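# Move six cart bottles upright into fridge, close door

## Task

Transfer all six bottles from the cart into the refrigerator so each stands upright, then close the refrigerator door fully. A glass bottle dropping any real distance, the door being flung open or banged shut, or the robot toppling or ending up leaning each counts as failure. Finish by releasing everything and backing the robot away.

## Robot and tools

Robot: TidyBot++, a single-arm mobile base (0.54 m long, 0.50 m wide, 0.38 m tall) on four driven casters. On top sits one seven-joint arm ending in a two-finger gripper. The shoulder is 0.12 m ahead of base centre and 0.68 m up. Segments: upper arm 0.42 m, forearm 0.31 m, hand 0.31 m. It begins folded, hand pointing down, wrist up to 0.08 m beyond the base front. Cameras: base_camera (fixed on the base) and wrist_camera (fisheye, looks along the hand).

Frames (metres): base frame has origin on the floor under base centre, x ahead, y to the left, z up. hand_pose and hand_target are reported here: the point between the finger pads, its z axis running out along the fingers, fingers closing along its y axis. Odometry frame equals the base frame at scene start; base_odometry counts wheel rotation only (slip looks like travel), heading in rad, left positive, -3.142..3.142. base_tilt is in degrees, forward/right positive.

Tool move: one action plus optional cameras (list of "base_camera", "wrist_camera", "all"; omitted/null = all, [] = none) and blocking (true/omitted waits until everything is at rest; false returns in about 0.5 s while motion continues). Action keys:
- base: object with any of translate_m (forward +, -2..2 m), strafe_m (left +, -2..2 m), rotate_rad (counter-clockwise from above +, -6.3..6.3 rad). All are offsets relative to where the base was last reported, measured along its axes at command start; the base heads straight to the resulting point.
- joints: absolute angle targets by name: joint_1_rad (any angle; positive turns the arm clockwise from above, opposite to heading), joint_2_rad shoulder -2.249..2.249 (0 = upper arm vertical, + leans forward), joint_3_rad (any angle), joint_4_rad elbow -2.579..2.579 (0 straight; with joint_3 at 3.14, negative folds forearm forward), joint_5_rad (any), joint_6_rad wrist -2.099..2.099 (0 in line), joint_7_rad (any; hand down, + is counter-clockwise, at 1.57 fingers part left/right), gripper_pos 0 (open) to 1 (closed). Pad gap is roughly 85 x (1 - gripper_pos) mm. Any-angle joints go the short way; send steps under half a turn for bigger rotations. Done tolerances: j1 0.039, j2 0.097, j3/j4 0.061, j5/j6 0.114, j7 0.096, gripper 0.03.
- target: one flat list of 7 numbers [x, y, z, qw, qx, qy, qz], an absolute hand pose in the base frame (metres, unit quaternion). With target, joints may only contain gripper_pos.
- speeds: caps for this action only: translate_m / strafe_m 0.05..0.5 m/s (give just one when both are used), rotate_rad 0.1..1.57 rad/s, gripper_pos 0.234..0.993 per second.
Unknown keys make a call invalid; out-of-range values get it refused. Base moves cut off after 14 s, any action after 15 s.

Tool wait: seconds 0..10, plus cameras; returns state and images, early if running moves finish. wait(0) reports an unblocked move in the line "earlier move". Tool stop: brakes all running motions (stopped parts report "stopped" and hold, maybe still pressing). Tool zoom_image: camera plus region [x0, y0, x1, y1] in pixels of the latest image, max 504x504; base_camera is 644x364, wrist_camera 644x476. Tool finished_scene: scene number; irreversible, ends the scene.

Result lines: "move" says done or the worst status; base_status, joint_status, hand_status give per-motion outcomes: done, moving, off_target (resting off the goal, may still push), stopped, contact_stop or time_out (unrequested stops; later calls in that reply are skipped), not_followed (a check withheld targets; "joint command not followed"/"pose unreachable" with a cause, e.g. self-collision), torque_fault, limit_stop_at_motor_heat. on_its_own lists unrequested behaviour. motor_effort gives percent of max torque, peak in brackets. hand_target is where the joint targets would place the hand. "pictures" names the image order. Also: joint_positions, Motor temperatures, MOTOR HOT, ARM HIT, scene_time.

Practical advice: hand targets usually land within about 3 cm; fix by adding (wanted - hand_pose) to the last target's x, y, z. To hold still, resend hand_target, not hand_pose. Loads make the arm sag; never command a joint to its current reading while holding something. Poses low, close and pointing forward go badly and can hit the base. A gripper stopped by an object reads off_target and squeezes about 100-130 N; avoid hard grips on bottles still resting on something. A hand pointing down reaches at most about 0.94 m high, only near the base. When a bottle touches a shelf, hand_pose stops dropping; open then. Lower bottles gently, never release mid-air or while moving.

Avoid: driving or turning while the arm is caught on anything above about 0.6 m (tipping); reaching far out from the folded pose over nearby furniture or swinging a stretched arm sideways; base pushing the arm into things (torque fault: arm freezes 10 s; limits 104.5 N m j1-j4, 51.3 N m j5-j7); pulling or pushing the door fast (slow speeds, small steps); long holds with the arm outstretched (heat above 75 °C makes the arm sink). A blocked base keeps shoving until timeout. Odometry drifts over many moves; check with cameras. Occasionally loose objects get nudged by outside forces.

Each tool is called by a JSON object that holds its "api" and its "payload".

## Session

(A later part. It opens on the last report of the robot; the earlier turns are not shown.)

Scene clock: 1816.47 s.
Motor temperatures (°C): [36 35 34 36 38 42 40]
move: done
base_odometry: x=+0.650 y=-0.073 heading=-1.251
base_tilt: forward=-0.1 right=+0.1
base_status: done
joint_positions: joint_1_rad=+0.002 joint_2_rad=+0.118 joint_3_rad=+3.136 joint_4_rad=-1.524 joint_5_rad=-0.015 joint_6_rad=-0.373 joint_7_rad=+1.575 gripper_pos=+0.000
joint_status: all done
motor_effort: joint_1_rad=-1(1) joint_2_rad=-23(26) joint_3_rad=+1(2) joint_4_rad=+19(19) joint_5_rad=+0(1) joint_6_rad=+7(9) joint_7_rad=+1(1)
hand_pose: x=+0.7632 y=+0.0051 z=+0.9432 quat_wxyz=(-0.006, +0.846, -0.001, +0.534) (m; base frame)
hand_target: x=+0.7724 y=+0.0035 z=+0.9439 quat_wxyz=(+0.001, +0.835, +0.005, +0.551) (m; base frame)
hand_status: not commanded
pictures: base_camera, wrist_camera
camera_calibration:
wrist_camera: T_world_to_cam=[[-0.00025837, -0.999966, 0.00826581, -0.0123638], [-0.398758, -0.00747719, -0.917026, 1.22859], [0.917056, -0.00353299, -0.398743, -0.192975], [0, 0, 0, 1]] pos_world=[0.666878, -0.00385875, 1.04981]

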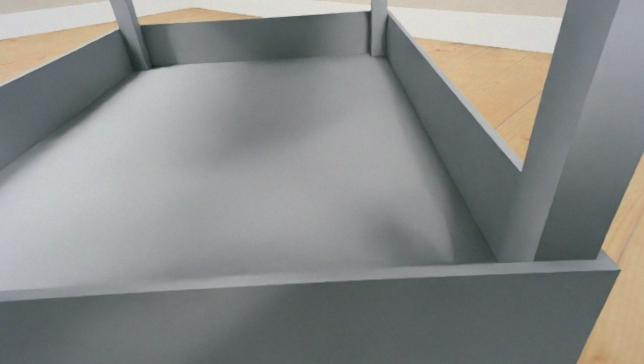

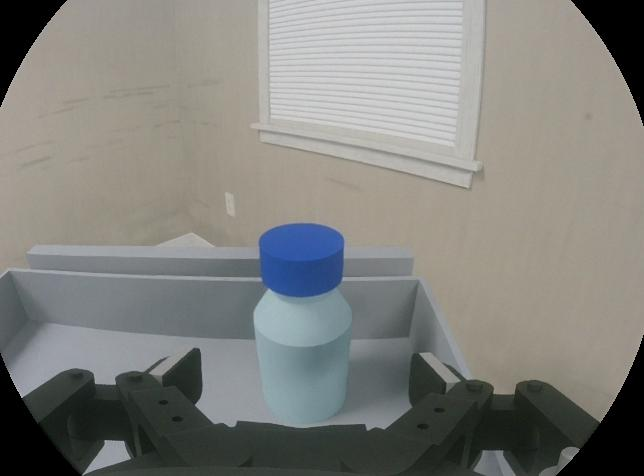

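{"api": "move", "payload": {"base": {"translate_m": -0.05, "strafe_m": 0.005}, "joints": {"joint_2_rad": 0.31, "joint_4_rad": -1.255, "joint_6_rad": -0.43}, "speeds": {"translate_m": 0.2}, "cameras": ["wrist_camera", "base_camera"]}}

Scene clock: 1854.33 s.
Motor temperatures (°C): [36 35 34 36 38 42 40]
move: done
base_odometry: x=+0.639 y=-0.024 heading=-1.251
base_tilt: forward=-0.1 right=+0.1
base_status: done
joint_positions: joint_1_rad=+0.002 joint_2_rad=+0.277 joint_3_rad=+3.136 joint_4_rad=-1.294 joint_5_rad=-0.015 joint_6_rad=-0.373 joint_7_rad=+1.575 gripper_pos=+0.000
joint_status: all done
motor_effort: joint_1_rad=-1(1) joint_2_rad=-28(30) joint_3_rad=+1(1) joint_4_rad=+19(20) joint_5_rad=+0(1) joint_6_rad=+7(9) joint_7_rad=+1(1)
hand_pose: x=+0.8381 y=+0.0050 z=+0.9731 quat_wxyz=(-0.007, +0.826, -0.002, +0.564) (m; base frame)
hand_target: x=+0.8454 y=+0.0035 z=+0.9562 quat_wxyz=(+0.001, +0.840, +0.005, +0.542) (m; base frame)
hand_status: not commanded
pictures: base_camera, wrist_camera
camera_calibration:
wrist_camera: T_world_to_cam=[[-0.00105643, -0.999974, 0.0071197, -0.0109318], [-0.332174, -0.00636452, -0.943197, 1.2555], [0.943218, -0.0033614, -0.332159, -0.3364], [0, 0, 0, 1]] pos_world=[0.73433, -0.00407168, 1.07252]

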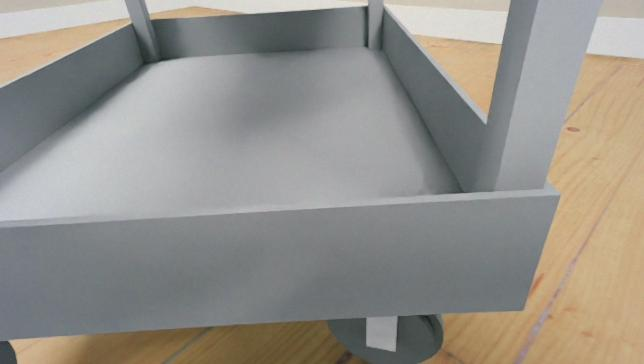

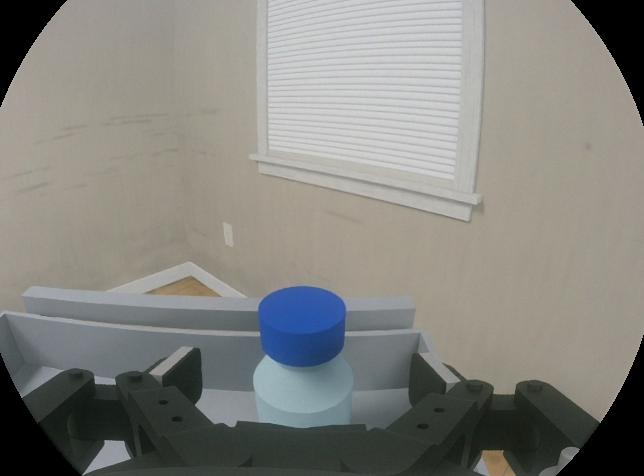

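{"api": "move", "payload": {"joints": {"joint_2_rad": 0.35, "joint_4_rad": -1.235, "joint_6_rad": -0.5}, "cameras": ["wrist_camera"]}}

{"api": "zoom_image", "payload": {"camera": "wrist_camera", "region": [210, 230, 400, 420]}}

Scene clock: 1867.13 s.
Motor temperatures (°C): [36 35 34 36 38 42 40]
move: done
base_odometry: x=+0.639 y=-0.024 heading=-1.251
base_tilt: forward=-0.2 right=+0.0
base_status: not commanded
joint_positions: joint_1_rad=+0.002 joint_2_rad=+0.316 joint_3_rad=+3.136 joint_4_rad=-1.270 joint_5_rad=-0.015 joint_6_rad=-0.426 joint_7_rad=+1.575 gripper_pos=+0.000
joint_status: all done
motor_effort: joint_1_rad=+0(1) joint_2_rad=-29(31) joint_3_rad=+1(1) joint_4_rad=+19(20) joint_5_rad=+1(1) joint_6_rad=+8(9) joint_7_rad=+1(1)
hand_pose: x=+0.8455 y=+0.0052 z=+0.9444 quat_wxyz=(-0.007, +0.844, -0.001, +0.536) (m; base frame)
hand_target: x=+0.8486 y=+0.0035 z=+0.9195 quat_wxyz=(+0.001, +0.864, +0.005, +0.504) (m; base frame)
hand_status: not commanded
pictures: wrist_camera
camera_calibration:
wrist_camera: T_world_to_cam=[[0.000245588, -0.999974, 0.00716081, -0.011669], [-0.395036, -0.0066754, -0.918642, 1.26086], [0.918666, -0.00260317, -0.395027, -0.272834], [0, 0, 0, 1]] pos_world=[0.748731, -0.00396218, 1.05059]

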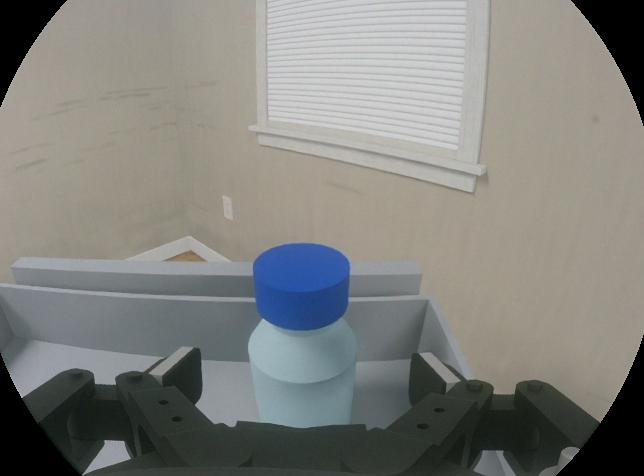

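Scaled by 2.653.

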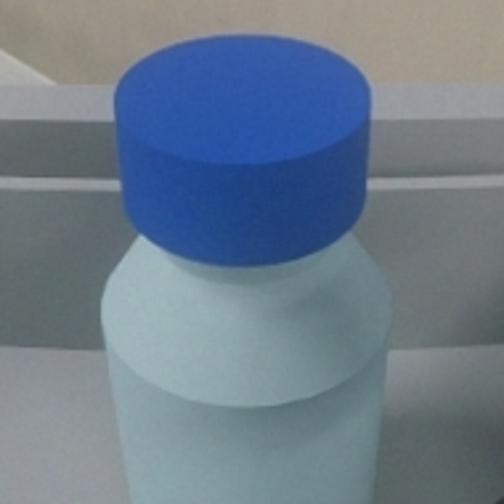

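{"api": "move", "payload": {"base": {"translate_m": 0.066, "strafe_m": 0.004}, "speeds": {"translate_m": 0.1}, "cameras": ["wrist_camera", "base_camera"]}}

{"api": "zoom_image", "payload": {"camera": "wrist_camera", "region": [180, 240, 440, 476]}}

Scene clock: 1880.17 s.
Motor temperatures (°C): [36 35 34 36 38 42 40]
move: done
base_odometry: x=+0.664 y=-0.085 heading=-1.251
base_tilt: forward=-0.1 right=+0.1
base_status: done
joint_positions: joint_1_rad=+0.002 joint_2_rad=+0.321 joint_3_rad=+3.136 joint_4_rad=-1.269 joint_5_rad=-0.015 joint_6_rad=-0.426 joint_7_rad=+1.575 gripper_pos=+0.000
joint_status: not commanded
motor_effort: joint_1_rad=-1(2) joint_2_rad=-30(32) joint_3_rad=+1(1) joint_4_rad=+19(20) joint_5_rad=+0(1) joint_6_rad=+7(9) joint_7_rad=+1(2)
hand_pose: x=+0.8469 y=+0.0052 z=+0.9408 quat_wxyz=(-0.007, +0.846, -0.001, +0.533) (m; base frame)
hand_target: x=+0.8486 y=+0.0035 z=+0.9195 quat_wxyz=(+0.001, +0.864, +0.005, +0.504) (m; base frame)
hand_status: not commanded
pictures: base_camera, wrist_camera
camera_calibration:
wrist_camera: T_world_to_cam=[[0.000280458, -0.999974, 0.00714869, -0.0116643], [-0.399566, -0.0066653, -0.91668, 1.26007], [0.916704, -0.00259929, -0.399558, -0.269622], [0, 0, 0, 1]] pos_world=[0.75065, -0.00396603, 1.04744]

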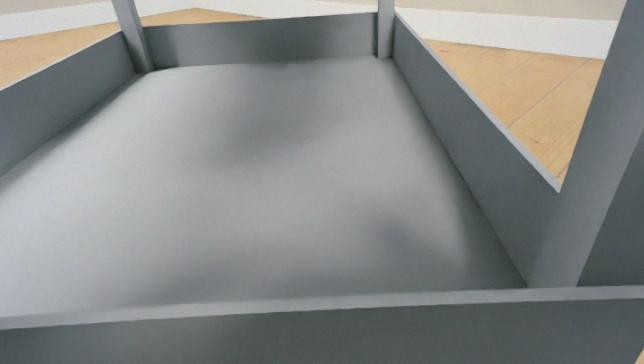

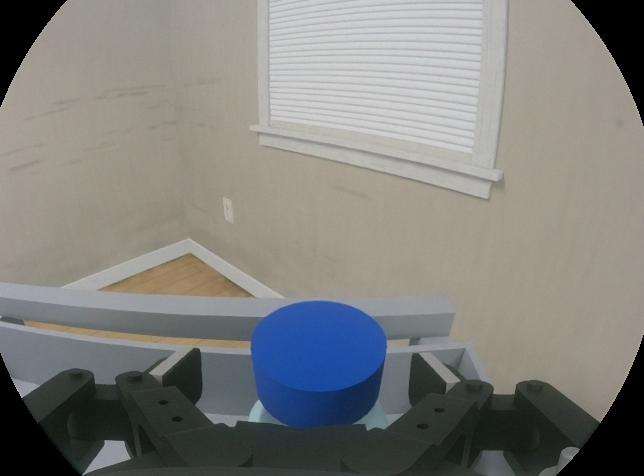

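Scaled by 1.938.

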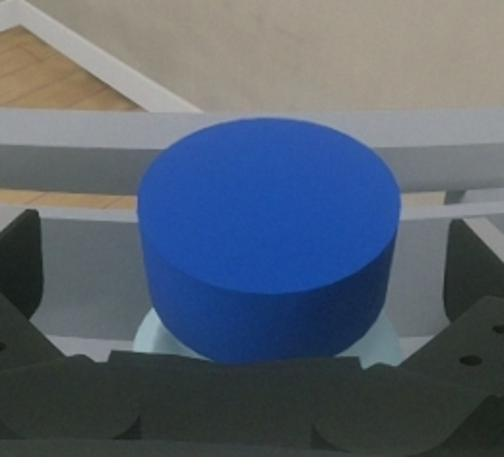

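{"api": "move", "payload": {"base": {"translate_m": 0.012, "strafe_m": -0.005}, "speeds": {"translate_m": 0.1}, "cameras": ["wrist_camera", "base_camera"]}}

{"api": "zoom_image", "payload": {"camera": "wrist_camera", "region": [180, 240, 440, 476]}}

Scene clock: 1888.97 s.
Motor temperatures (°C): [36 35 34 36 38 42 40]
move: done
base_odometry: x=+0.663 y=-0.098 heading=-1.251
base_tilt: forward=-0.1 right=+0.1
base_status: done
joint_positions: joint_1_rad=+0.002 joint_2_rad=+0.326 joint_3_rad=+3.136 joint_4_rad=-1.269 joint_5_rad=-0.015 joint_6_rad=-0.426 joint_7_rad=+1.575 gripper_pos=+0.000
joint_status: not commanded
motor_effort: joint_1_rad=-1(2) joint_2_rad=-29(33) joint_3_rad=+0(2) joint_4_rad=+19(20) joint_5_rad=+0(1) joint_6_rad=+7(9) joint_7_rad=+1(1)
hand_pose: x=+0.8483 y=+0.0052 z=+0.9374 quat_wxyz=(-0.007, +0.847, -0.001, +0.531) (m; base frame)
hand_target: x=+0.8486 y=+0.0035 z=+0.9195 quat_wxyz=(+0.001, +0.864, +0.005, +0.504) (m; base frame)
hand_status: not commanded
pictures: base_camera, wrist_camera
camera_calibration:
wrist_camera: T_world_to_cam=[[0.000313916, -0.999974, 0.00713659, -0.0116597], [-0.40382, -0.00665559, -0.914814, 1.25934], [0.914838, -0.00259473, -0.403812, -0.266639], [0, 0, 0, 1]] pos_world=[0.752481, -0.00396964, 1.04447]

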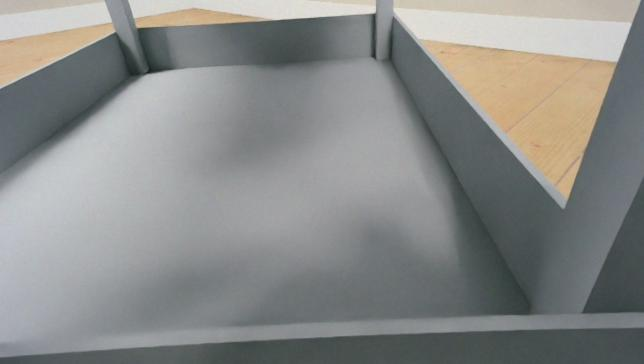

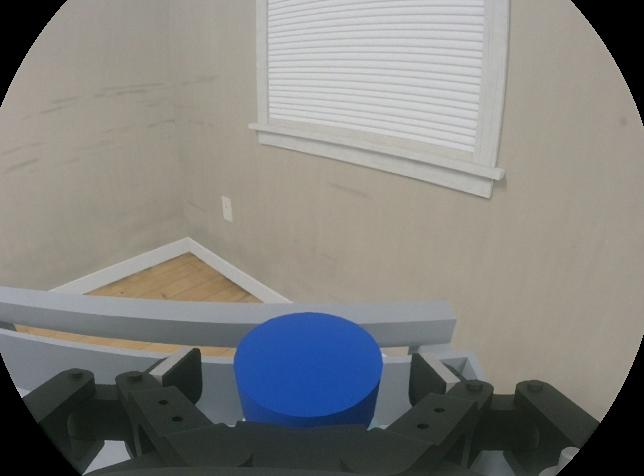

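Scaled by 1.938.

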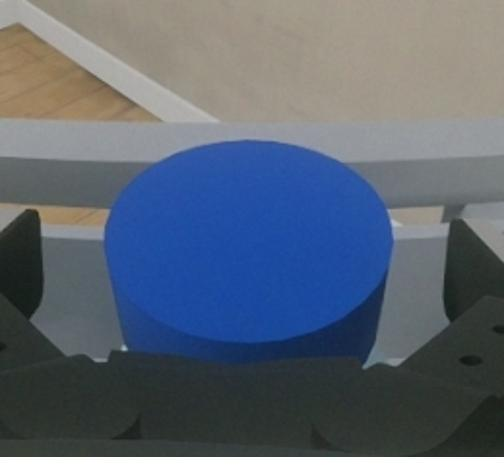

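{"api": "move", "payload": {"joints": {"gripper_pos": 0.46}, "speeds": {"gripper_pos": 0.234}, "cameras": ["wrist_camera"]}}

Scene clock: 1897.00 s.
Motor temperatures (°C): [36 35 34 36 38 42 40]
move: off_target
base_odometry: x=+0.663 y=-0.098 heading=-1.251
base_tilt: forward=-0.2 right=+0.0
base_status: not commanded
joint_positions: joint_1_rad=+0.002 joint_2_rad=+0.326 joint_3_rad=+3.136 joint_4_rad=-1.269 joint_5_rad=-0.015 joint_6_rad=-0.426 joint_7_rad=+1.575 gripper_pos=+0.416
joint_status: gripper_pos off_target (ended at +0.416, target +0.460)
motor_effort: joint_1_rad=-2(3) joint_2_rad=-28(30) joint_3_rad=-1(1) joint_4_rad=+18(19) joint_5_rad=-2(2) joint_6_rad=+7(9) joint_7_rad=+0(2)
hand_pose: x=+0.8483 y=+0.0049 z=+0.9377 quat_wxyz=(-0.007, +0.847, -0.002, +0.532) (m; base frame)
hand_target: x=+0.8486 y=+0.0035 z=+0.9195 quat_wxyz=(+0.001, +0.864, +0.005, +0.504) (m; base frame)
hand_status: not commanded
pictures: wrist_camera
camera_calibration:
wrist_camera: T_world_to_cam=[[-0.0000429155, -0.999975, 0.00713519, -0.0116152], [-0.403392, -0.00651158, -0.915004, 1.25943], [0.915027, -0.00291755, -0.403382, -0.267152], [0, 0, 0, 1]] pos_world=[0.752497, -0.0041934, 1.0447]

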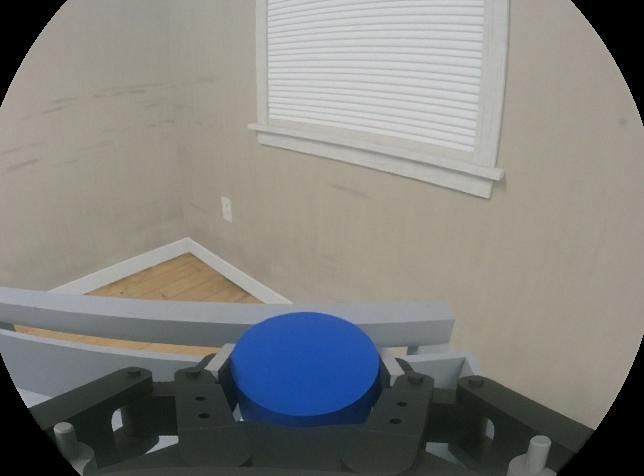

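{"api": "move", "payload": {"joints": {"joint_2_rad": 0.35, "joint_4_rad": -0.83, "joint_6_rad": -0.81}, "cameras": ["wrist_camera"]}}

Scene clock: 1905.10 s.
Motor temperatures (°C): [36 35 34 37 38 42 40]
move: off_target
base_odometry: x=+0.663 y=-0.098 heading=-1.251
base_tilt: forward=-0.2 right=+0.1
base_status: not commanded
joint_positions: joint_1_rad=+0.002 joint_2_rad=+0.355 joint_3_rad=+3.136 joint_4_rad=-0.895 joint_5_rad=-0.015 joint_6_rad=-0.741 joint_7_rad=+1.575 gripper_pos=+0.416
joint_status: joint_4_rad off_target (ended at -0.895, target -0.830); the others done
motor_effort: joint_1_rad=+0(2) joint_2_rad=-36(39) joint_3_rad=+0(1) joint_4_rad=+22(25) joint_5_rad=+0(1) joint_6_rad=+13(13) joint_7_rad=+1(1)
hand_pose: x=+0.8478 y=+0.0058 z=+1.0484 quat_wxyz=(-0.008, +0.839, +0.000, +0.544) (m; base frame)
hand_target: x=+0.8382 y=+0.0033 z=+1.0701 quat_wxyz=(+0.001, +0.839, +0.005, +0.545) (m; base frame)
hand_status: not commanded
pictures: wrist_camera
camera_calibration:
wrist_camera: T_world_to_cam=[[0.00417384, -0.999962, 0.00763763, -0.0156058], [-0.376262, -0.00864685, -0.926473, 1.34964], [0.926504, 0.000993195, -0.376284, -0.260193], [0, 0, 0, 1]] pos_world=[0.748953, -0.00367667, 1.15261]

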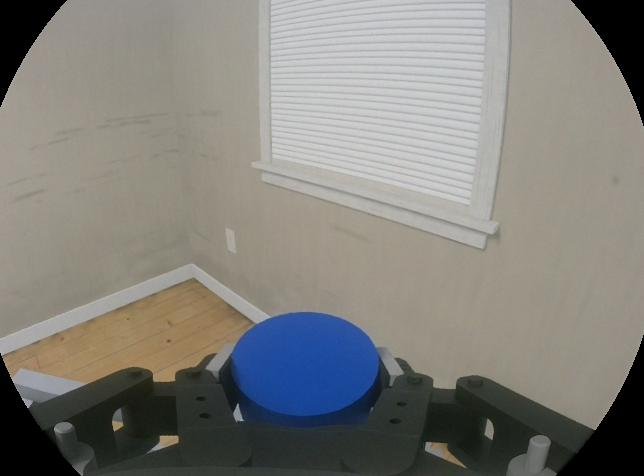

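{"api": "move", "payload": {"base": {"translate_m": -0.315, "strafe_m": 0.067}, "joints": {"joint_2_rad": 0.115, "joint_4_rad": -0.885, "joint_6_rad": -1.02}, "speeds": {"translate_m": 0.15}, "cameras": ["wrist_camera"]}}

{"api": "move", "payload": {"base": {"rotate_rad": 2.422}, "speeds": {"rotate_rad": 0.8}, "cameras": ["wrist_camera"]}}

Scene clock: 1914.40 s.
Motor temperatures (°C): [36 35 34 37 38 42 40]
move: done
base_odometry: x=+0.627 y=+0.222 heading=-1.251
base_tilt: forward=-0.2 right=+0.1
base_status: done
joint_positions: joint_1_rad=+0.002 joint_2_rad=+0.135 joint_3_rad=+3.136 joint_4_rad=-0.898 joint_5_rad=-0.015 joint_6_rad=-0.955 joint_7_rad=+1.575 gripper_pos=+0.416
joint_status: all done
motor_effort: joint_1_rad=+0(2) joint_2_rad=-26(41) joint_3_rad=+1(2) joint_4_rad=+21(24) joint_5_rad=-1(1) joint_6_rad=+12(13) joint_7_rad=+1(1)
hand_pose: x=+0.7303 y=+0.0067 z=+1.1334 quat_wxyz=(-0.007, +0.838, +0.002, +0.545) (m; base frame)
hand_target: x=+0.7122 y=+0.0033 z=+1.1344 quat_wxyz=(+0.001, +0.847, +0.005, +0.532) (m; base frame)
hand_status: not commanded
pictures: wrist_camera
camera_calibration:
wrist_camera: T_world_to_cam=[[0.00727496, -0.999922, 0.0101133, -0.0199865], [-0.373628, -0.0120992, -0.9275, 1.38338], [0.92755, 0.00296889, -0.373687, -0.123047], [0, 0, 0, 1]] pos_world=[0.631148, -0.00288179, 1.23731]

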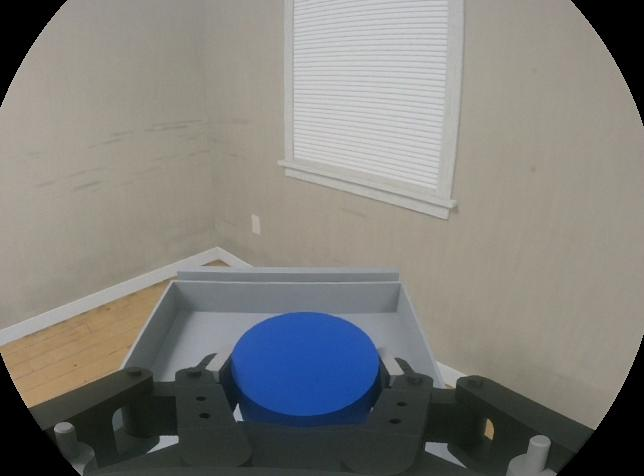

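Scene clock: 1918.23 s.
Motor temperatures (°C): [36 35 34 37 38 42 40]
move: done
base_odometry: x=+0.627 y=+0.222 heading=+1.171
base_tilt: forward=-0.1 right=+0.0
base_status: done
joint_positions: joint_1_rad=-0.004 joint_2_rad=+0.135 joint_3_rad=+3.136 joint_4_rad=-0.898 joint_5_rad=-0.014 joint_6_rad=-0.955 joint_7_rad=+1.575 gripper_pos=+0.416
joint_status: not commanded
motor_effort: joint_1_rad=+0(5) joint_2_rad=-26(28) joint_3_rad=+1(3) joint_4_rad=+21(21) joint_5_rad=-1(2) joint_6_rad=+11(13) joint_7_rad=+1(1)
hand_pose: x=+0.7302 y=+0.0104 z=+1.1334 quat_wxyz=(-0.009, +0.838, +0.005, +0.545) (m; base frame)
hand_target: x=+0.7122 y=+0.0033 z=+1.1344 quat_wxyz=(+0.001, +0.847, +0.005, +0.532) (m; base frame)
hand_status: not commanded
pictures: wrist_camera
camera_calibration:
wrist_camera: T_world_to_cam=[[0.0133813, -0.999856, 0.0103989, -0.0210086], [-0.373601, -0.014646, -0.927474, 1.38336], [0.927493, 0.00852573, -0.373744, -0.122964], [0, 0, 0, 1]] pos_world=[0.631156, 0.000303586, 1.2373]

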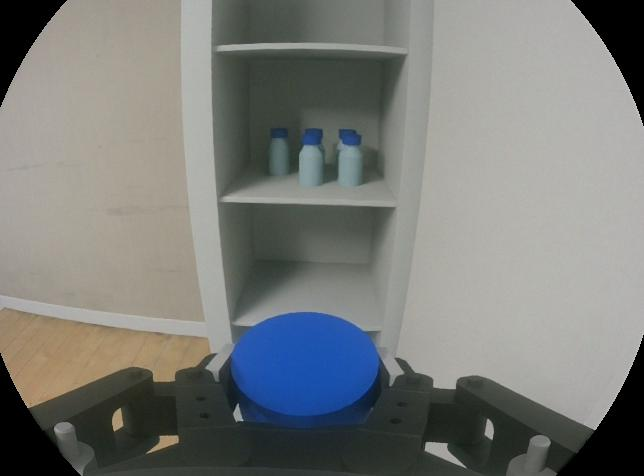

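{"api": "move", "payload": {"base": {"translate_m": 0.613, "strafe_m": 0.106}, "joints": {"joint_4_rad": -0.928}, "speeds": {"translate_m": 0.3}, "cameras": ["wrist_camera"]}}

{"api": "zoom_image", "payload": {"camera": "wrist_camera", "region": [180, 100, 460, 330]}}

Scene clock: 1945.07 s.
Motor temperatures (°C): [36 35 34 37 38 42 40]
move: done
base_odometry: x=+0.768 y=+0.828 heading=+1.172
base_tilt: forward=-0.1 right=+0.0
base_status: done
joint_positions: joint_1_rad=-0.004 joint_2_rad=+0.134 joint_3_rad=+3.136 joint_4_rad=-0.935 joint_5_rad=-0.014 joint_6_rad=-0.960 joint_7_rad=+1.575 gripper_pos=+0.416
joint_status: all done
motor_effort: joint_1_rad=+0(2) joint_2_rad=-27(31) joint_3_rad=+1(2) joint_4_rad=+21(22) joint_5_rad=-1(1) joint_6_rad=+11(13) joint_7_rad=+1(1)
hand_pose: x=+0.7299 y=+0.0105 z=+1.1124 quat_wxyz=(-0.009, +0.849, +0.005, +0.528) (m; base frame)
hand_target: x=+0.7132 y=+0.0033 z=+1.1110 quat_wxyz=(+0.001, +0.858, +0.005, +0.514) (m; base frame)
hand_status: not commanded
pictures: wrist_camera
camera_calibration:
wrist_camera: T_world_to_cam=[[0.0138902, -0.999851, 0.0102723, -0.0209886], [-0.410703, -0.0150717, -0.911644, 1.37328], [0.911663, 0.008444, -0.410851, -0.077615], [0, 0, 0, 1]] pos_world=[0.635059, 0.00036756, 1.22027]

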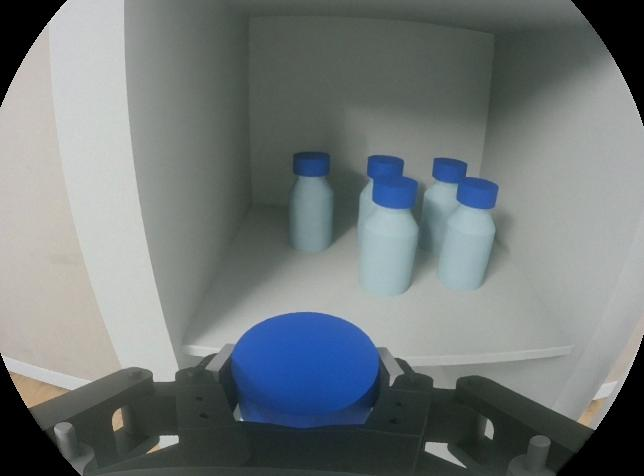

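Scaled by 1.800.

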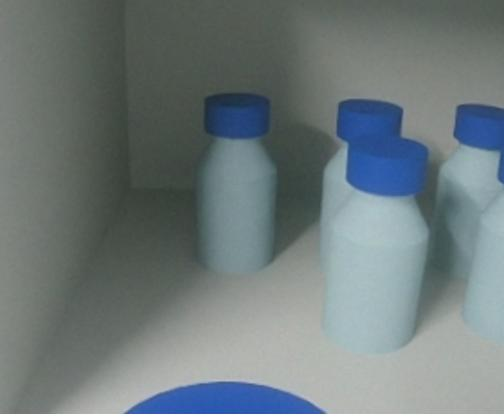

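{"api": "move", "payload": {"base": {"translate_m": 0.2, "strafe_m": 0.013}, "speeds": {"translate_m": 0.15}, "cameras": ["wrist_camera"]}}

{"api": "zoom_image", "payload": {"camera": "wrist_camera", "region": [180, 130, 540, 410]}}

Scene clock: 1964.37 s.
Motor temperatures (°C): [36 35 34 36 38 42 40]
move: done
base_odometry: x=+0.834 y=+1.018 heading=+1.172
base_tilt: forward=-0.2 right=+0.1
base_status: done
joint_positions: joint_1_rad=-0.004 joint_2_rad=+0.134 joint_3_rad=+3.136 joint_4_rad=-0.935 joint_5_rad=-0.014 joint_6_rad=-0.960 joint_7_rad=+1.575 gripper_pos=+0.416
joint_status: not commanded
motor_effort: joint_1_rad=+0(1) joint_2_rad=-27(31) joint_3_rad=+1(2) joint_4_rad=+21(22) joint_5_rad=+0(2) joint_6_rad=+12(13) joint_7_rad=+1(1)
hand_pose: x=+0.7299 y=+0.0105 z=+1.1121 quat_wxyz=(-0.009, +0.849, +0.005, +0.528) (m; base frame)
hand_target: x=+0.7132 y=+0.0033 z=+1.1110 quat_wxyz=(+0.001, +0.858, +0.005, +0.514) (m; base frame)
hand_status: not commanded
pictures: wrist_camera
camera_calibration:
wrist_camera: T_world_to_cam=[[0.0139014, -0.999851, 0.0102705, -0.0209912], [-0.411329, -0.0150804, -0.911362, 1.37315], [0.911381, 0.00844467, -0.411477, -0.0768727], [0, 0, 0, 1]] pos_world=[0.63517, 0.000368856, 1.22002]

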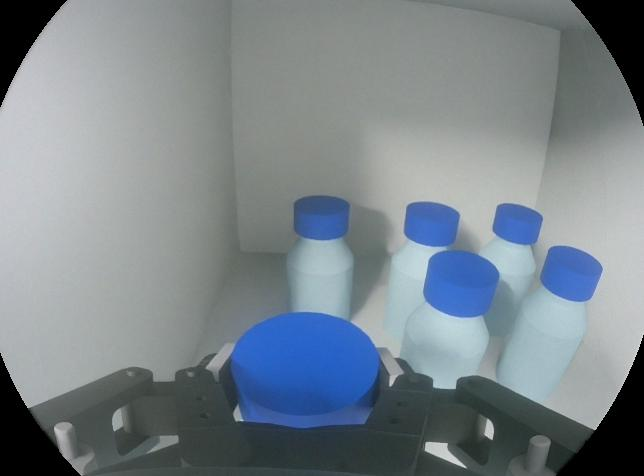

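Scaled by 1.400.

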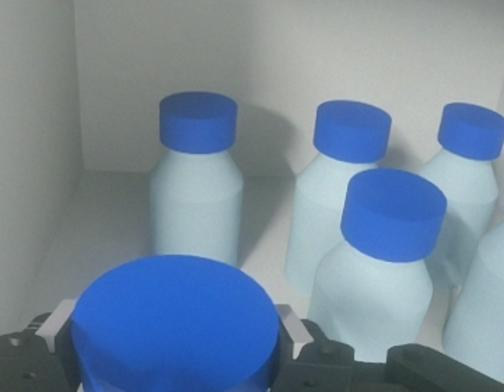

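{"api": "move", "payload": {"base": {"translate_m": 0.095}, "speeds": {"translate_m": 0.12}, "cameras": ["wrist_camera"]}}

{"api": "move", "payload": {"joints": {"joint_4_rad": -0.985, "joint_6_rad": -0.84}, "cameras": ["wrist_camera"]}}

{"api": "move", "payload": {"joints": {"joint_4_rad": -1.01, "joint_6_rad": -0.8}, "cameras": []}}

{"api": "move", "payload": {"joints": {"joint_4_rad": -1.022, "joint_6_rad": -0.782}, "cameras": ["wrist_camera"]}}

Scene clock: 1974.07 s.
Motor temperatures (°C): [36 35 34 36 38 42 40]
move: done
base_odometry: x=+0.871 y=+1.106 heading=+1.172
base_tilt: forward=-0.2 right=+0.1
base_status: done
joint_positions: joint_1_rad=-0.004 joint_2_rad=+0.134 joint_3_rad=+3.136 joint_4_rad=-0.936 joint_5_rad=-0.014 joint_6_rad=-0.960 joint_7_rad=+1.575 gripper_pos=+0.416
joint_status: not commanded
motor_effort: joint_1_rad=+0(1) joint_2_rad=-27(31) joint_3_rad=+1(2) joint_4_rad=+21(22) joint_5_rad=-1(1) joint_6_rad=+12(12) joint_7_rad=+1(1)
hand_pose: x=+0.7299 y=+0.0105 z=+1.1118 quat_wxyz=(-0.009, +0.849, +0.005, +0.528) (m; base frame)
hand_target: x=+0.7132 y=+0.0033 z=+1.1110 quat_wxyz=(+0.001, +0.858, +0.005, +0.514) (m; base frame)
hand_status: not commanded
pictures: wrist_camera
camera_calibration:
wrist_camera: T_world_to_cam=[[0.0139144, -0.99985, 0.0102689, -0.0209946], [-0.412036, -0.0150909, -0.911042, 1.37301], [0.911061, 0.00844548, -0.412185, -0.0759946], [0, 0, 0, 1]] pos_world=[0.635258, 0.000370267, 1.21976]

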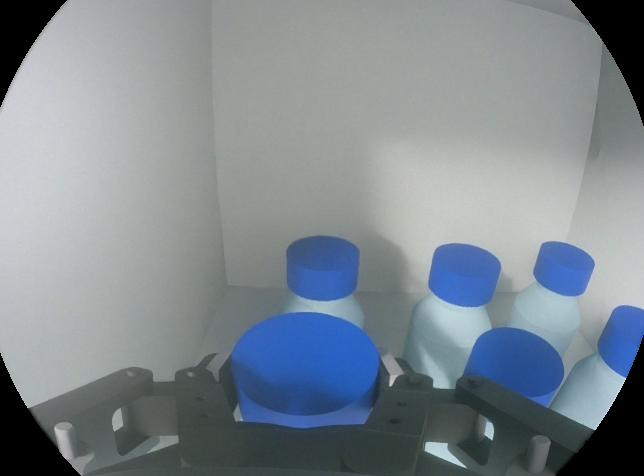

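Scene clock: 1974.83 s.
Motor temperatures (°C): [36 35 34 36 38 42 40]
move: done
base_odometry: x=+0.871 y=+1.106 heading=+1.172
base_tilt: forward=-0.1 right=+0.1
base_status: not commanded
joint_positions: joint_1_rad=-0.004 joint_2_rad=+0.134 joint_3_rad=+3.136 joint_4_rad=-0.992 joint_5_rad=-0.014 joint_6_rad=-0.895 joint_7_rad=+1.575 gripper_pos=+0.416
joint_status: all done
motor_effort: joint_1_rad=+0(1) joint_2_rad=-27(29) joint_3_rad=+1(1) joint_4_rad=+21(23) joint_5_rad=-1(1) joint_6_rad=+12(13) joint_7_rad=+0(1)
hand_pose: x=+0.7392 y=+0.0104 z=+1.0984 quat_wxyz=(-0.009, +0.847, +0.005, +0.531) (m; base frame)
hand_target: x=+0.7377 y=+0.0034 z=+1.1300 quat_wxyz=(+0.001, +0.825, +0.005, +0.565) (m; base frame)
hand_status: not commanded
pictures: wrist_camera
camera_calibration:
wrist_camera: T_world_to_cam=[[0.0129847, -0.999867, 0.0098774, -0.0199469], [-0.404009, -0.0142821, -0.914643, 1.36267], [0.914663, 0.00788582, -0.404141, -0.101486], [0, 0, 0, 1]] pos_world=[0.643614, 0.00031783, 1.20554]

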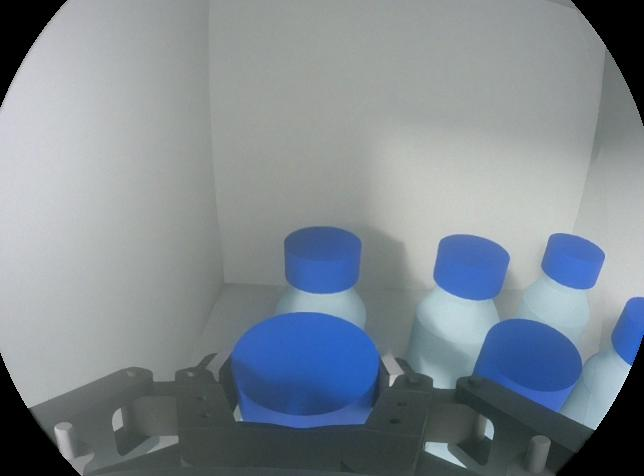

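Scene clock: 1975.47 s.
Motor temperatures (°C): [36 35 34 36 38 42 40]
move: done
base_odometry: x=+0.871 y=+1.106 heading=+1.172
base_tilt: forward=-0.1 right=+0.1
base_status: not commanded
joint_positions: joint_1_rad=-0.004 joint_2_rad=+0.134 joint_3_rad=+3.136 joint_4_rad=-1.017 joint_5_rad=-0.014 joint_6_rad=-0.880 joint_7_rad=+1.575 gripper_pos=+0.416
joint_status: all done
motor_effort: joint_1_rad=-1(1) joint_2_rad=-27(29) joint_3_rad=+1(1) joint_4_rad=+22(23) joint_5_rad=-1(1) joint_6_rad=+11(13) joint_7_rad=+1(1)
hand_pose: x=+0.7411 y=+0.0104 z=+1.0889 quat_wxyz=(-0.009, +0.850, +0.005, +0.527) (m; base frame)
hand_target: x=+0.7428 y=+0.0034 z=+1.1274 quat_wxyz=(+0.001, +0.821, +0.005, +0.571) (m; base frame)
hand_status: not commanded
pictures: none
No camera images: "cameras" was empty.

Scene clock: 1976.00 s.
Motor temperatures (°C): [36 35 34 36 38 42 40]
move: done
base_odometry: x=+0.871 y=+1.106 heading=+1.172
base_tilt: forward=-0.2 right=+0.1
base_status: not commanded
joint_positions: joint_1_rad=-0.004 joint_2_rad=+0.134 joint_3_rad=+3.136 joint_4_rad=-1.027 joint_5_rad=-0.014 joint_6_rad=-0.871 joint_7_rad=+1.575 gripper_pos=+0.416
joint_status: all done
motor_effort: joint_1_rad=+0(1) joint_2_rad=-27(28) joint_3_rad=+1(1) joint_4_rad=+22(22) joint_5_rad=-1(1) joint_6_rad=+10(13) joint_7_rad=+1(1)
hand_pose: x=+0.7422 y=+0.0104 z=+1.0852 quat_wxyz=(-0.009, +0.850, +0.004, +0.526) (m; base frame)
hand_target: x=+0.7451 y=+0.0034 z=+1.1257 quat_wxyz=(+0.001, +0.819, +0.005, +0.574) (m; base frame)
hand_status: not commanded
pictures: wrist_camera
camera_calibration:
wrist_camera: T_world_to_cam=[[0.012799, -0.999871, 0.00969836, -0.0195518], [-0.414508, -0.014132, -0.909936, 1.35445], [0.909956, 0.00762624, -0.414636, -0.0946722], [0, 0, 0, 1]] pos_world=[0.647829, 0.000313867, 1.1934]

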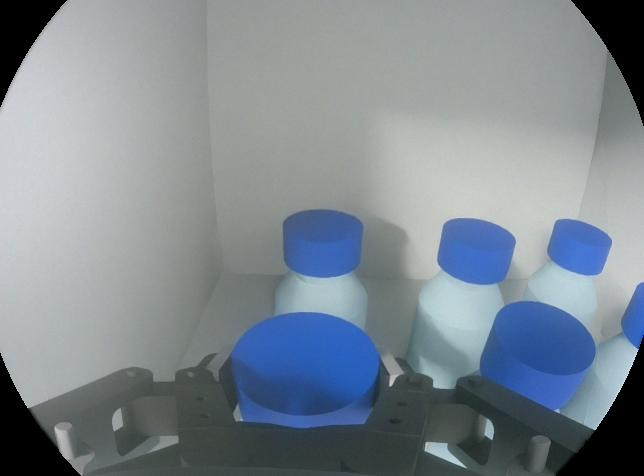

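{"api": "move", "payload": {"joints": {"joint_4_rad": -1.034, "joint_6_rad": -0.772}, "cameras": []}}

{"api": "move", "payload": {"joints": {"joint_4_rad": -1.044, "joint_6_rad": -0.762}, "cameras": []}}

{"api": "move", "payload": {"joints": {"joint_4_rad": -1.054, "joint_6_rad": -0.756}, "cameras": ["wrist_camera"]}}

Scene clock: 1982.43 s.
Motor temperatures (°C): [36 35 34 36 38 42 40]
move: done
base_odometry: x=+0.871 y=+1.106 heading=+1.172
base_tilt: forward=-0.2 right=+0.0
base_status: not commanded
joint_positions: joint_1_rad=-0.004 joint_2_rad=+0.134 joint_3_rad=+3.136 joint_4_rad=-1.039 joint_5_rad=-0.014 joint_6_rad=-0.866 joint_7_rad=+1.575 gripper_pos=+0.416
joint_status: all done
motor_effort: joint_1_rad=+0(1) joint_2_rad=-28(28) joint_3_rad=+1(2) joint_4_rad=+22(22) joint_5_rad=+0(1) joint_6_rad=+11(12) joint_7_rad=+1(1)
hand_pose: x=+0.7428 y=+0.0104 z=+1.0801 quat_wxyz=(-0.009, +0.852, +0.004, +0.524) (m; base frame)
hand_target: x=+0.7464 y=+0.0034 z=+1.1217 quat_wxyz=(+0.001, +0.819, +0.005, +0.573) (m; base frame)
hand_status: not commanded
pictures: none
No camera images: "cameras" was empty.

Scene clock: 1982.93 s.
Motor temperatures (°C): [36 35 34 36 38 42 40]
move: done
base_odometry: x=+0.871 y=+1.105 heading=+1.172
base_tilt: forward=-0.1 right=+0.1
base_status: not commanded
joint_positions: joint_1_rad=-0.004 joint_2_rad=+0.134 joint_3_rad=+3.136 joint_4_rad=-1.045 joint_5_rad=-0.014 joint_6_rad=-0.856 joint_7_rad=+1.575 gripper_pos=+0.416
joint_status: all done
motor_effort: joint_1_rad=+0(1) joint_2_rad=-27(28) joint_3_rad=+1(1) joint_4_rad=+21(22) joint_5_rad=+0(1) joint_6_rad=+11(12) joint_7_rad=+1(1)
hand_pose: x=+0.7441 y=+0.0103 z=+1.0794 quat_wxyz=(-0.009, +0.851, +0.004, +0.525) (m; base frame)
hand_target: x=+0.7477 y=+0.0034 z=+1.1188 quat_wxyz=(+0.001, +0.819, +0.005, +0.573) (m; base frame)
hand_status: not commanded
pictures: none
No camera images: "cameras" was empty.

Scene clock: 1983.43 s.
Motor temperatures (°C): [36 35 34 36 38 42 40]
move: done
base_odometry: x=+0.871 y=+1.105 heading=+1.172
base_tilt: forward=-0.1 right=+0.0
base_status: not commanded
joint_positions: joint_1_rad=-0.004 joint_2_rad=+0.134 joint_3_rad=+3.136 joint_4_rad=-1.050 joint_5_rad=-0.014 joint_6_rad=-0.847 joint_7_rad=+1.575 gripper_pos=+0.416
joint_status: all done
motor_effort: joint_1_rad=-1(1) joint_2_rad=-26(28) joint_3_rad=+1(1) joint_4_rad=+21(22) joint_5_rad=+0(1) joint_6_rad=+10(12) joint_7_rad=+1(1)
hand_pose: x=+0.7452 y=+0.0103 z=+1.0792 quat_wxyz=(-0.009, +0.850, +0.004, +0.527) (m; base frame)
hand_target: x=+0.7485 y=+0.0034 z=+1.1148 quat_wxyz=(+0.001, +0.821, +0.005, +0.571) (m; base frame)
hand_status: not commanded
pictures: wrist_camera
camera_calibration:
wrist_camera: T_world_to_cam=[[0.0124558, -0.999877, 0.00956935, -0.0191761], [-0.412677, -0.0138574, -0.910772, 1.34984], [0.910792, 0.00739532, -0.412799, -0.10246], [0, 0, 0, 1]] pos_world=[0.650605, 0.000289243, 1.18728]

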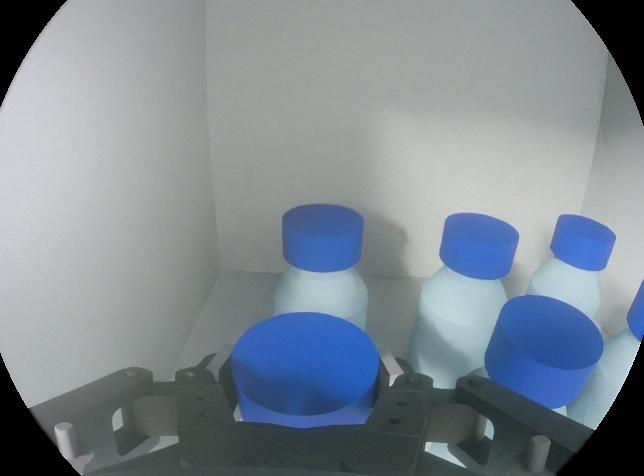

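{"api": "move", "payload": {"joints": {"joint_4_rad": -1.066, "joint_6_rad": -0.75}, "cameras": []}}

{"api": "move", "payload": {"joints": {"joint_4_rad": -1.079, "joint_6_rad": -0.745}, "cameras": []}}

Scene clock: 1987.00 s.
Motor temperatures (°C): [36 35 34 36 38 42 40]
move: done
base_odometry: x=+0.871 y=+1.105 heading=+1.172
base_tilt: forward=-0.1 right=+0.1
base_status: not commanded
joint_positions: joint_1_rad=-0.004 joint_2_rad=+0.134 joint_3_rad=+3.136 joint_4_rad=-1.055 joint_5_rad=-0.014 joint_6_rad=-0.837 joint_7_rad=+1.575 gripper_pos=+0.416
joint_status: all done
motor_effort: joint_1_rad=+0(1) joint_2_rad=-25(26) joint_3_rad=+1(2) joint_4_rad=+20(21) joint_5_rad=+0(1) joint_6_rad=+10(11) joint_7_rad=+1(1)
hand_pose: x=+0.7464 y=+0.0103 z=+1.0791 quat_wxyz=(-0.009, +0.848, +0.004, +0.529) (m; base frame)
hand_target: x=+0.7493 y=+0.0034 z=+1.1095 quat_wxyz=(+0.001, +0.822, +0.005, +0.569) (m; base frame)
hand_status: not commanded
pictures: none
No camera images: "cameras" was empty.

Scene clock: 1987.50 s.
Motor temperatures (°C): [36 35 34 36 38 42 40]
move: done
base_odometry: x=+0.871 y=+1.105 heading=+1.172
base_tilt: forward=-0.2 right=+0.0
base_status: not commanded
joint_positions: joint_1_rad=-0.004 joint_2_rad=+0.133 joint_3_rad=+3.136 joint_4_rad=-1.062 joint_5_rad=-0.014 joint_6_rad=-0.827 joint_7_rad=+1.575 gripper_pos=+0.416
joint_status: all done
motor_effort: joint_1_rad=+0(0) joint_2_rad=-23(25) joint_3_rad=+1(2) joint_4_rad=+18(20) joint_5_rad=+1(1) joint_6_rad=+9(10) joint_7_rad=+1(1)
hand_pose: x=+0.7471 y=+0.0103 z=+1.0789 quat_wxyz=(-0.009, +0.847, +0.004, +0.531) (m; base frame)
hand_target: x=+0.7500 y=+0.0034 z=+1.1034 quat_wxyz=(+0.001, +0.825, +0.005, +0.566) (m; base frame)
hand_status: not commanded
pictures: none
No camera images: "cameras" was empty.

{"api": "move", "payload": {"joints": {"gripper_pos": 0.12}, "speeds": {"gripper_pos": 0.234}, "cameras": ["wrist_camera"]}}

Scene clock: 1993.07 s.
Motor temperatures (°C): [36 35 34 36 38 42 40]
move: done
base_odometry: x=+0.871 y=+1.105 heading=+1.172
base_tilt: forward=-0.1 right=+0.1
base_status: not commanded
joint_positions: joint_1_rad=-0.004 joint_2_rad=+0.133 joint_3_rad=+3.136 joint_4_rad=-1.062 joint_5_rad=-0.014 joint_6_rad=-0.819 joint_7_rad=+1.575 gripper_pos=+0.120
joint_status: all done
motor_effort: joint_1_rad=-1(2) joint_2_rad=-23(24) joint_3_rad=+1(2) joint_4_rad=+18(19) joint_5_rad=+0(1) joint_6_rad=+8(10) joint_7_rad=+1(1)
hand_pose: x=+0.7482 y=+0.0102 z=+1.0808 quat_wxyz=(-0.009, +0.845, +0.004, +0.534) (m; base frame)
hand_target: x=+0.7500 y=+0.0034 z=+1.1034 quat_wxyz=(+0.001, +0.825, +0.005, +0.566) (m; base frame)
hand_status: not commanded
pictures: wrist_camera
camera_calibration:
wrist_camera: T_world_to_cam=[[0.0117949, -0.999886, 0.00947467, -0.0187584], [-0.397242, -0.0133811, -0.917616, 1.34835], [0.917638, 0.00705948, -0.397355, -0.126301], [0, 0, 0, 1]] pos_world=[0.651742, 0.000177713, 1.18726]

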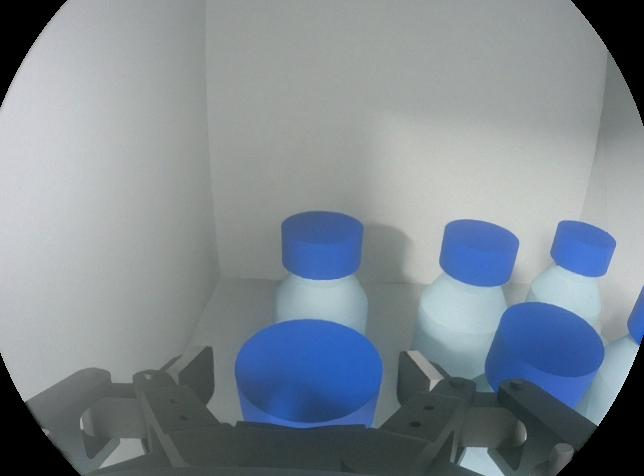

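{"api": "move", "payload": {"base": {"translate_m": -0.2}, "speeds": {"translate_m": 0.15}, "cameras": ["wrist_camera"]}}

Scene clock: 1997.13 s.
Motor temperatures (°C): [36 35 34 36 38 42 40]
move: done
base_odometry: x=+0.793 y=+0.921 heading=+1.173
base_tilt: forward=-0.1 right=+0.1
base_status: done
joint_positions: joint_1_rad=-0.004 joint_2_rad=+0.123 joint_3_rad=+3.136 joint_4_rad=-1.063 joint_5_rad=-0.014 joint_6_rad=-0.818 joint_7_rad=+1.575 gripper_pos=+0.120
joint_status: not commanded
motor_effort: joint_1_rad=+0(1) joint_2_rad=-23(27) joint_3_rad=+1(1) joint_4_rad=+18(19) joint_5_rad=+0(1) joint_6_rad=+7(9) joint_7_rad=+1(2)
hand_pose: x=+0.7445 y=+0.0102 z=+1.0870 quat_wxyz=(-0.009, +0.842, +0.004, +0.539) (m; base frame)
hand_target: x=+0.7500 y=+0.0034 z=+1.1034 quat_wxyz=(+0.001, +0.825, +0.005, +0.566) (m; base frame)
hand_status: not commanded
pictures: wrist_camera
camera_calibration:
wrist_camera: T_world_to_cam=[[0.0116784, -0.999886, 0.00954332, -0.0187795], [-0.387609, -0.0133245, -0.921727, 1.34985], [0.92175, 0.00706526, -0.387721, -0.134039], [0, 0, 0, 1]] pos_world=[0.646985, 0.000155777, 1.1924]

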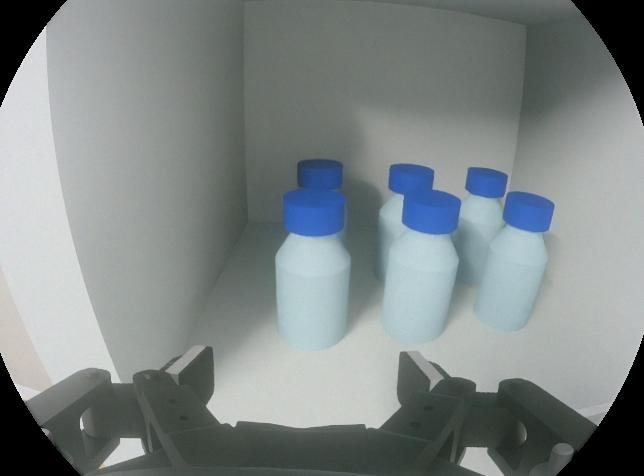

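{"api": "move", "payload": {"base": {"translate_m": -0.568, "strafe_m": -0.148}, "joints": {"joint_2_rad": -0.3, "joint_4_rad": -2.2, "joint_6_rad": 0.37, "gripper_pos": 0.0}, "speeds": {"translate_m": 0.4}, "cameras": ["wrist_camera"]}}

Scene clock: 2030.17 s.
Motor temperatures (°C): [36 35 34 36 38 42 40]
move: done
base_odometry: x=+0.709 y=+0.340 heading=+1.173
base_tilt: forward=-0.1 right=+0.1
base_status: done
joint_positions: joint_1_rad=-0.004 joint_2_rad=-0.289 joint_3_rad=+3.136 joint_4_rad=-2.180 joint_5_rad=-0.014 joint_6_rad=+0.291 joint_7_rad=+1.575 gripper_pos=+0.000
joint_status: all done
motor_effort: joint_1_rad=-1(1) joint_2_rad=-9(25) joint_3_rad=+1(2) joint_4_rad=+19(20) joint_5_rad=+0(2) joint_6_rad=+8(10) joint_7_rad=+1(2)
hand_pose: x=+0.6087 y=+0.0050 z=+0.9771 quat_wxyz=(-0.005, +0.717, -0.001, +0.697) (m; base frame)
hand_target: x=+0.6031 y=+0.0033 z=+0.9948 quat_wxyz=(+0.002, +0.693, +0.005, +0.721) (m; base frame)
hand_status: not commanded
pictures: wrist_camera
camera_calibration:
wrist_camera: T_world_to_cam=[[-0.00737021, -0.999938, 0.00831258, -0.00852586], [0.00527193, -0.00835155, -0.999951, 1.03311], [0.999959, -0.00732603, 0.00533316, -0.483023], [0, 0, 0, 1]] pos_world=[0.477494, -0.00343591, 1.03571]

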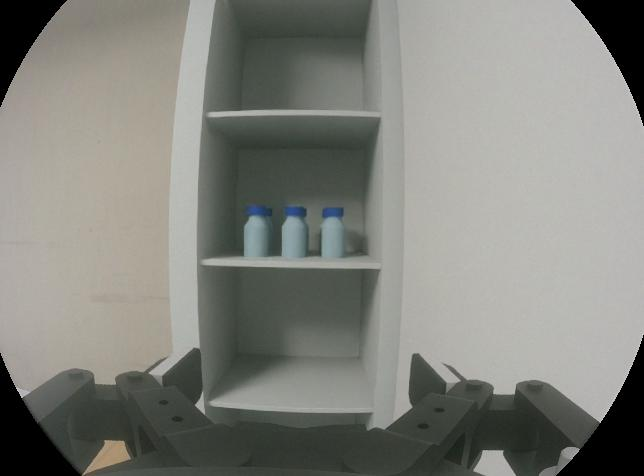

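{"api": "move", "payload": {"base": {"translate_m": 0.317, "strafe_m": -1.379, "rotate_rad": 1.798}, "speeds": {"strafe_m": 0.4, "rotate_rad": 1.2}, "cameras": ["wrist_camera", "base_camera"]}}

Scene clock: 2038.90 s.
Motor temperatures (°C): [36 35 34 36 38 42 40]
move: done
base_odometry: x=+2.104 y=+0.098 heading=+2.972
base_tilt: forward=-0.1 right=+0.1
base_status: done
joint_positions: joint_1_rad=-0.004 joint_2_rad=-0.293 joint_3_rad=+3.136 joint_4_rad=-2.181 joint_5_rad=-0.014 joint_6_rad=+0.296 joint_7_rad=+1.575 gripper_pos=+0.000
joint_status: not commanded
motor_effort: joint_1_rad=-1(1) joint_2_rad=-10(12) joint_3_rad=+1(3) joint_4_rad=+18(19) joint_5_rad=+0(1) joint_6_rad=+8(10) joint_7_rad=+0(2)
hand_pose: x=+0.6075 y=+0.0050 z=+0.9797 quat_wxyz=(-0.005, +0.715, -0.001, +0.699) (m; base frame)
hand_target: x=+0.6031 y=+0.0033 z=+0.9948 quat_wxyz=(+0.002, +0.693, +0.005, +0.721) (m; base frame)
hand_status: not commanded
pictures: base_camera, wrist_camera
camera_calibration:
wrist_camera: T_world_to_cam=[[-0.00748179, -0.999938, 0.00823284, -0.00843341], [0.0124398, -0.0083255, -0.999888, 1.03134], [0.999895, -0.00737854, 0.0125013, -0.488771], [0, 0, 0, 1]] pos_world=[0.475827, -0.00345289, 1.0374]

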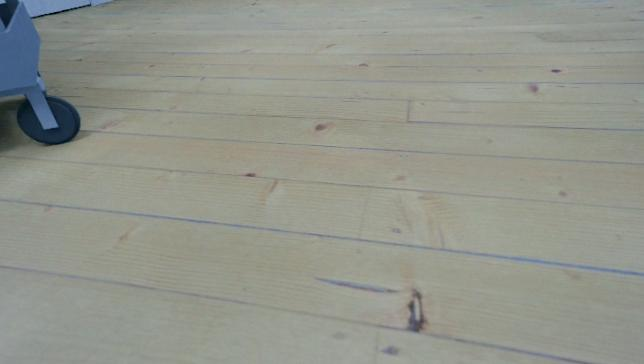

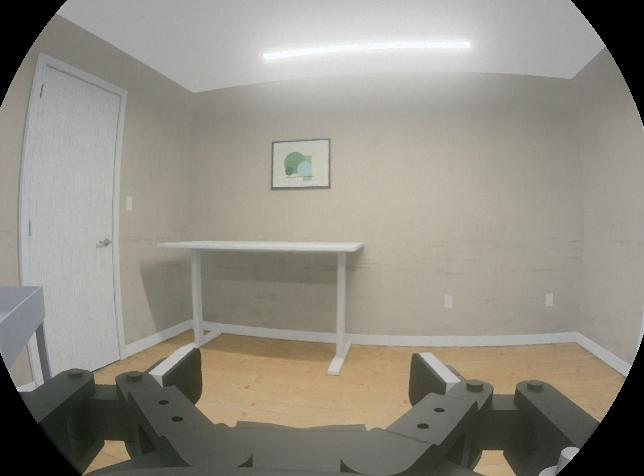

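{"api": "move", "payload": {"base": {"strafe_m": -0.35}, "speeds": {"strafe_m": 0.4}, "cameras": ["wrist_camera"]}}

Scene clock: 2044.27 s.
Motor temperatures (°C): [36 35 34 36 38 42 40]
move: done
base_odometry: x=+2.163 y=+0.443 heading=+2.972
base_tilt: forward=-0.2 right=+0.1
base_status: done
joint_positions: joint_1_rad=-0.004 joint_2_rad=-0.293 joint_3_rad=+3.136 joint_4_rad=-2.181 joint_5_rad=-0.014 joint_6_rad=+0.296 joint_7_rad=+1.575 gripper_pos=+0.000
joint_status: not commanded
motor_effort: joint_1_rad=+0(2) joint_2_rad=-9(10) joint_3_rad=+1(4) joint_4_rad=+19(19) joint_5_rad=-1(1) joint_6_rad=+9(9) joint_7_rad=+2(2)
hand_pose: x=+0.6075 y=+0.0050 z=+0.9798 quat_wxyz=(-0.005, +0.715, -0.001, +0.699) (m; base frame)
hand_target: x=+0.6031 y=+0.0033 z=+0.9948 quat_wxyz=(+0.002, +0.693, +0.005, +0.721) (m; base frame)
hand_status: not commanded
pictures: wrist_camera
camera_calibration:
wrist_camera: T_world_to_cam=[[-0.00748797, -0.999938, 0.00822914, -0.00842792], [0.0127441, -0.00832413, -0.999884, 1.03124], [0.999891, -0.00738223, 0.0128056, -0.48907], [0, 0, 0, 1]] pos_world=[0.475811, -0.00345363, 1.03746]

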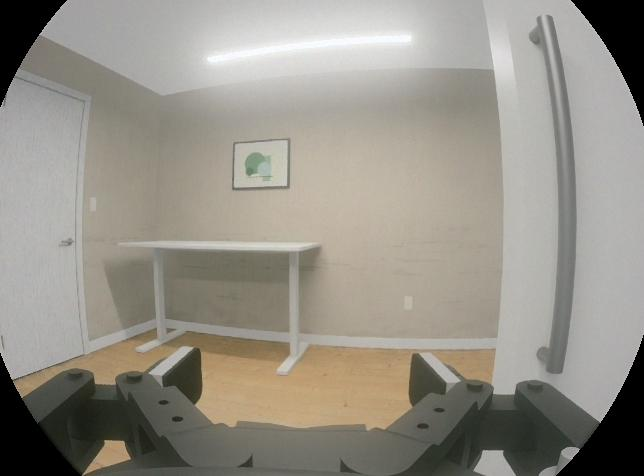

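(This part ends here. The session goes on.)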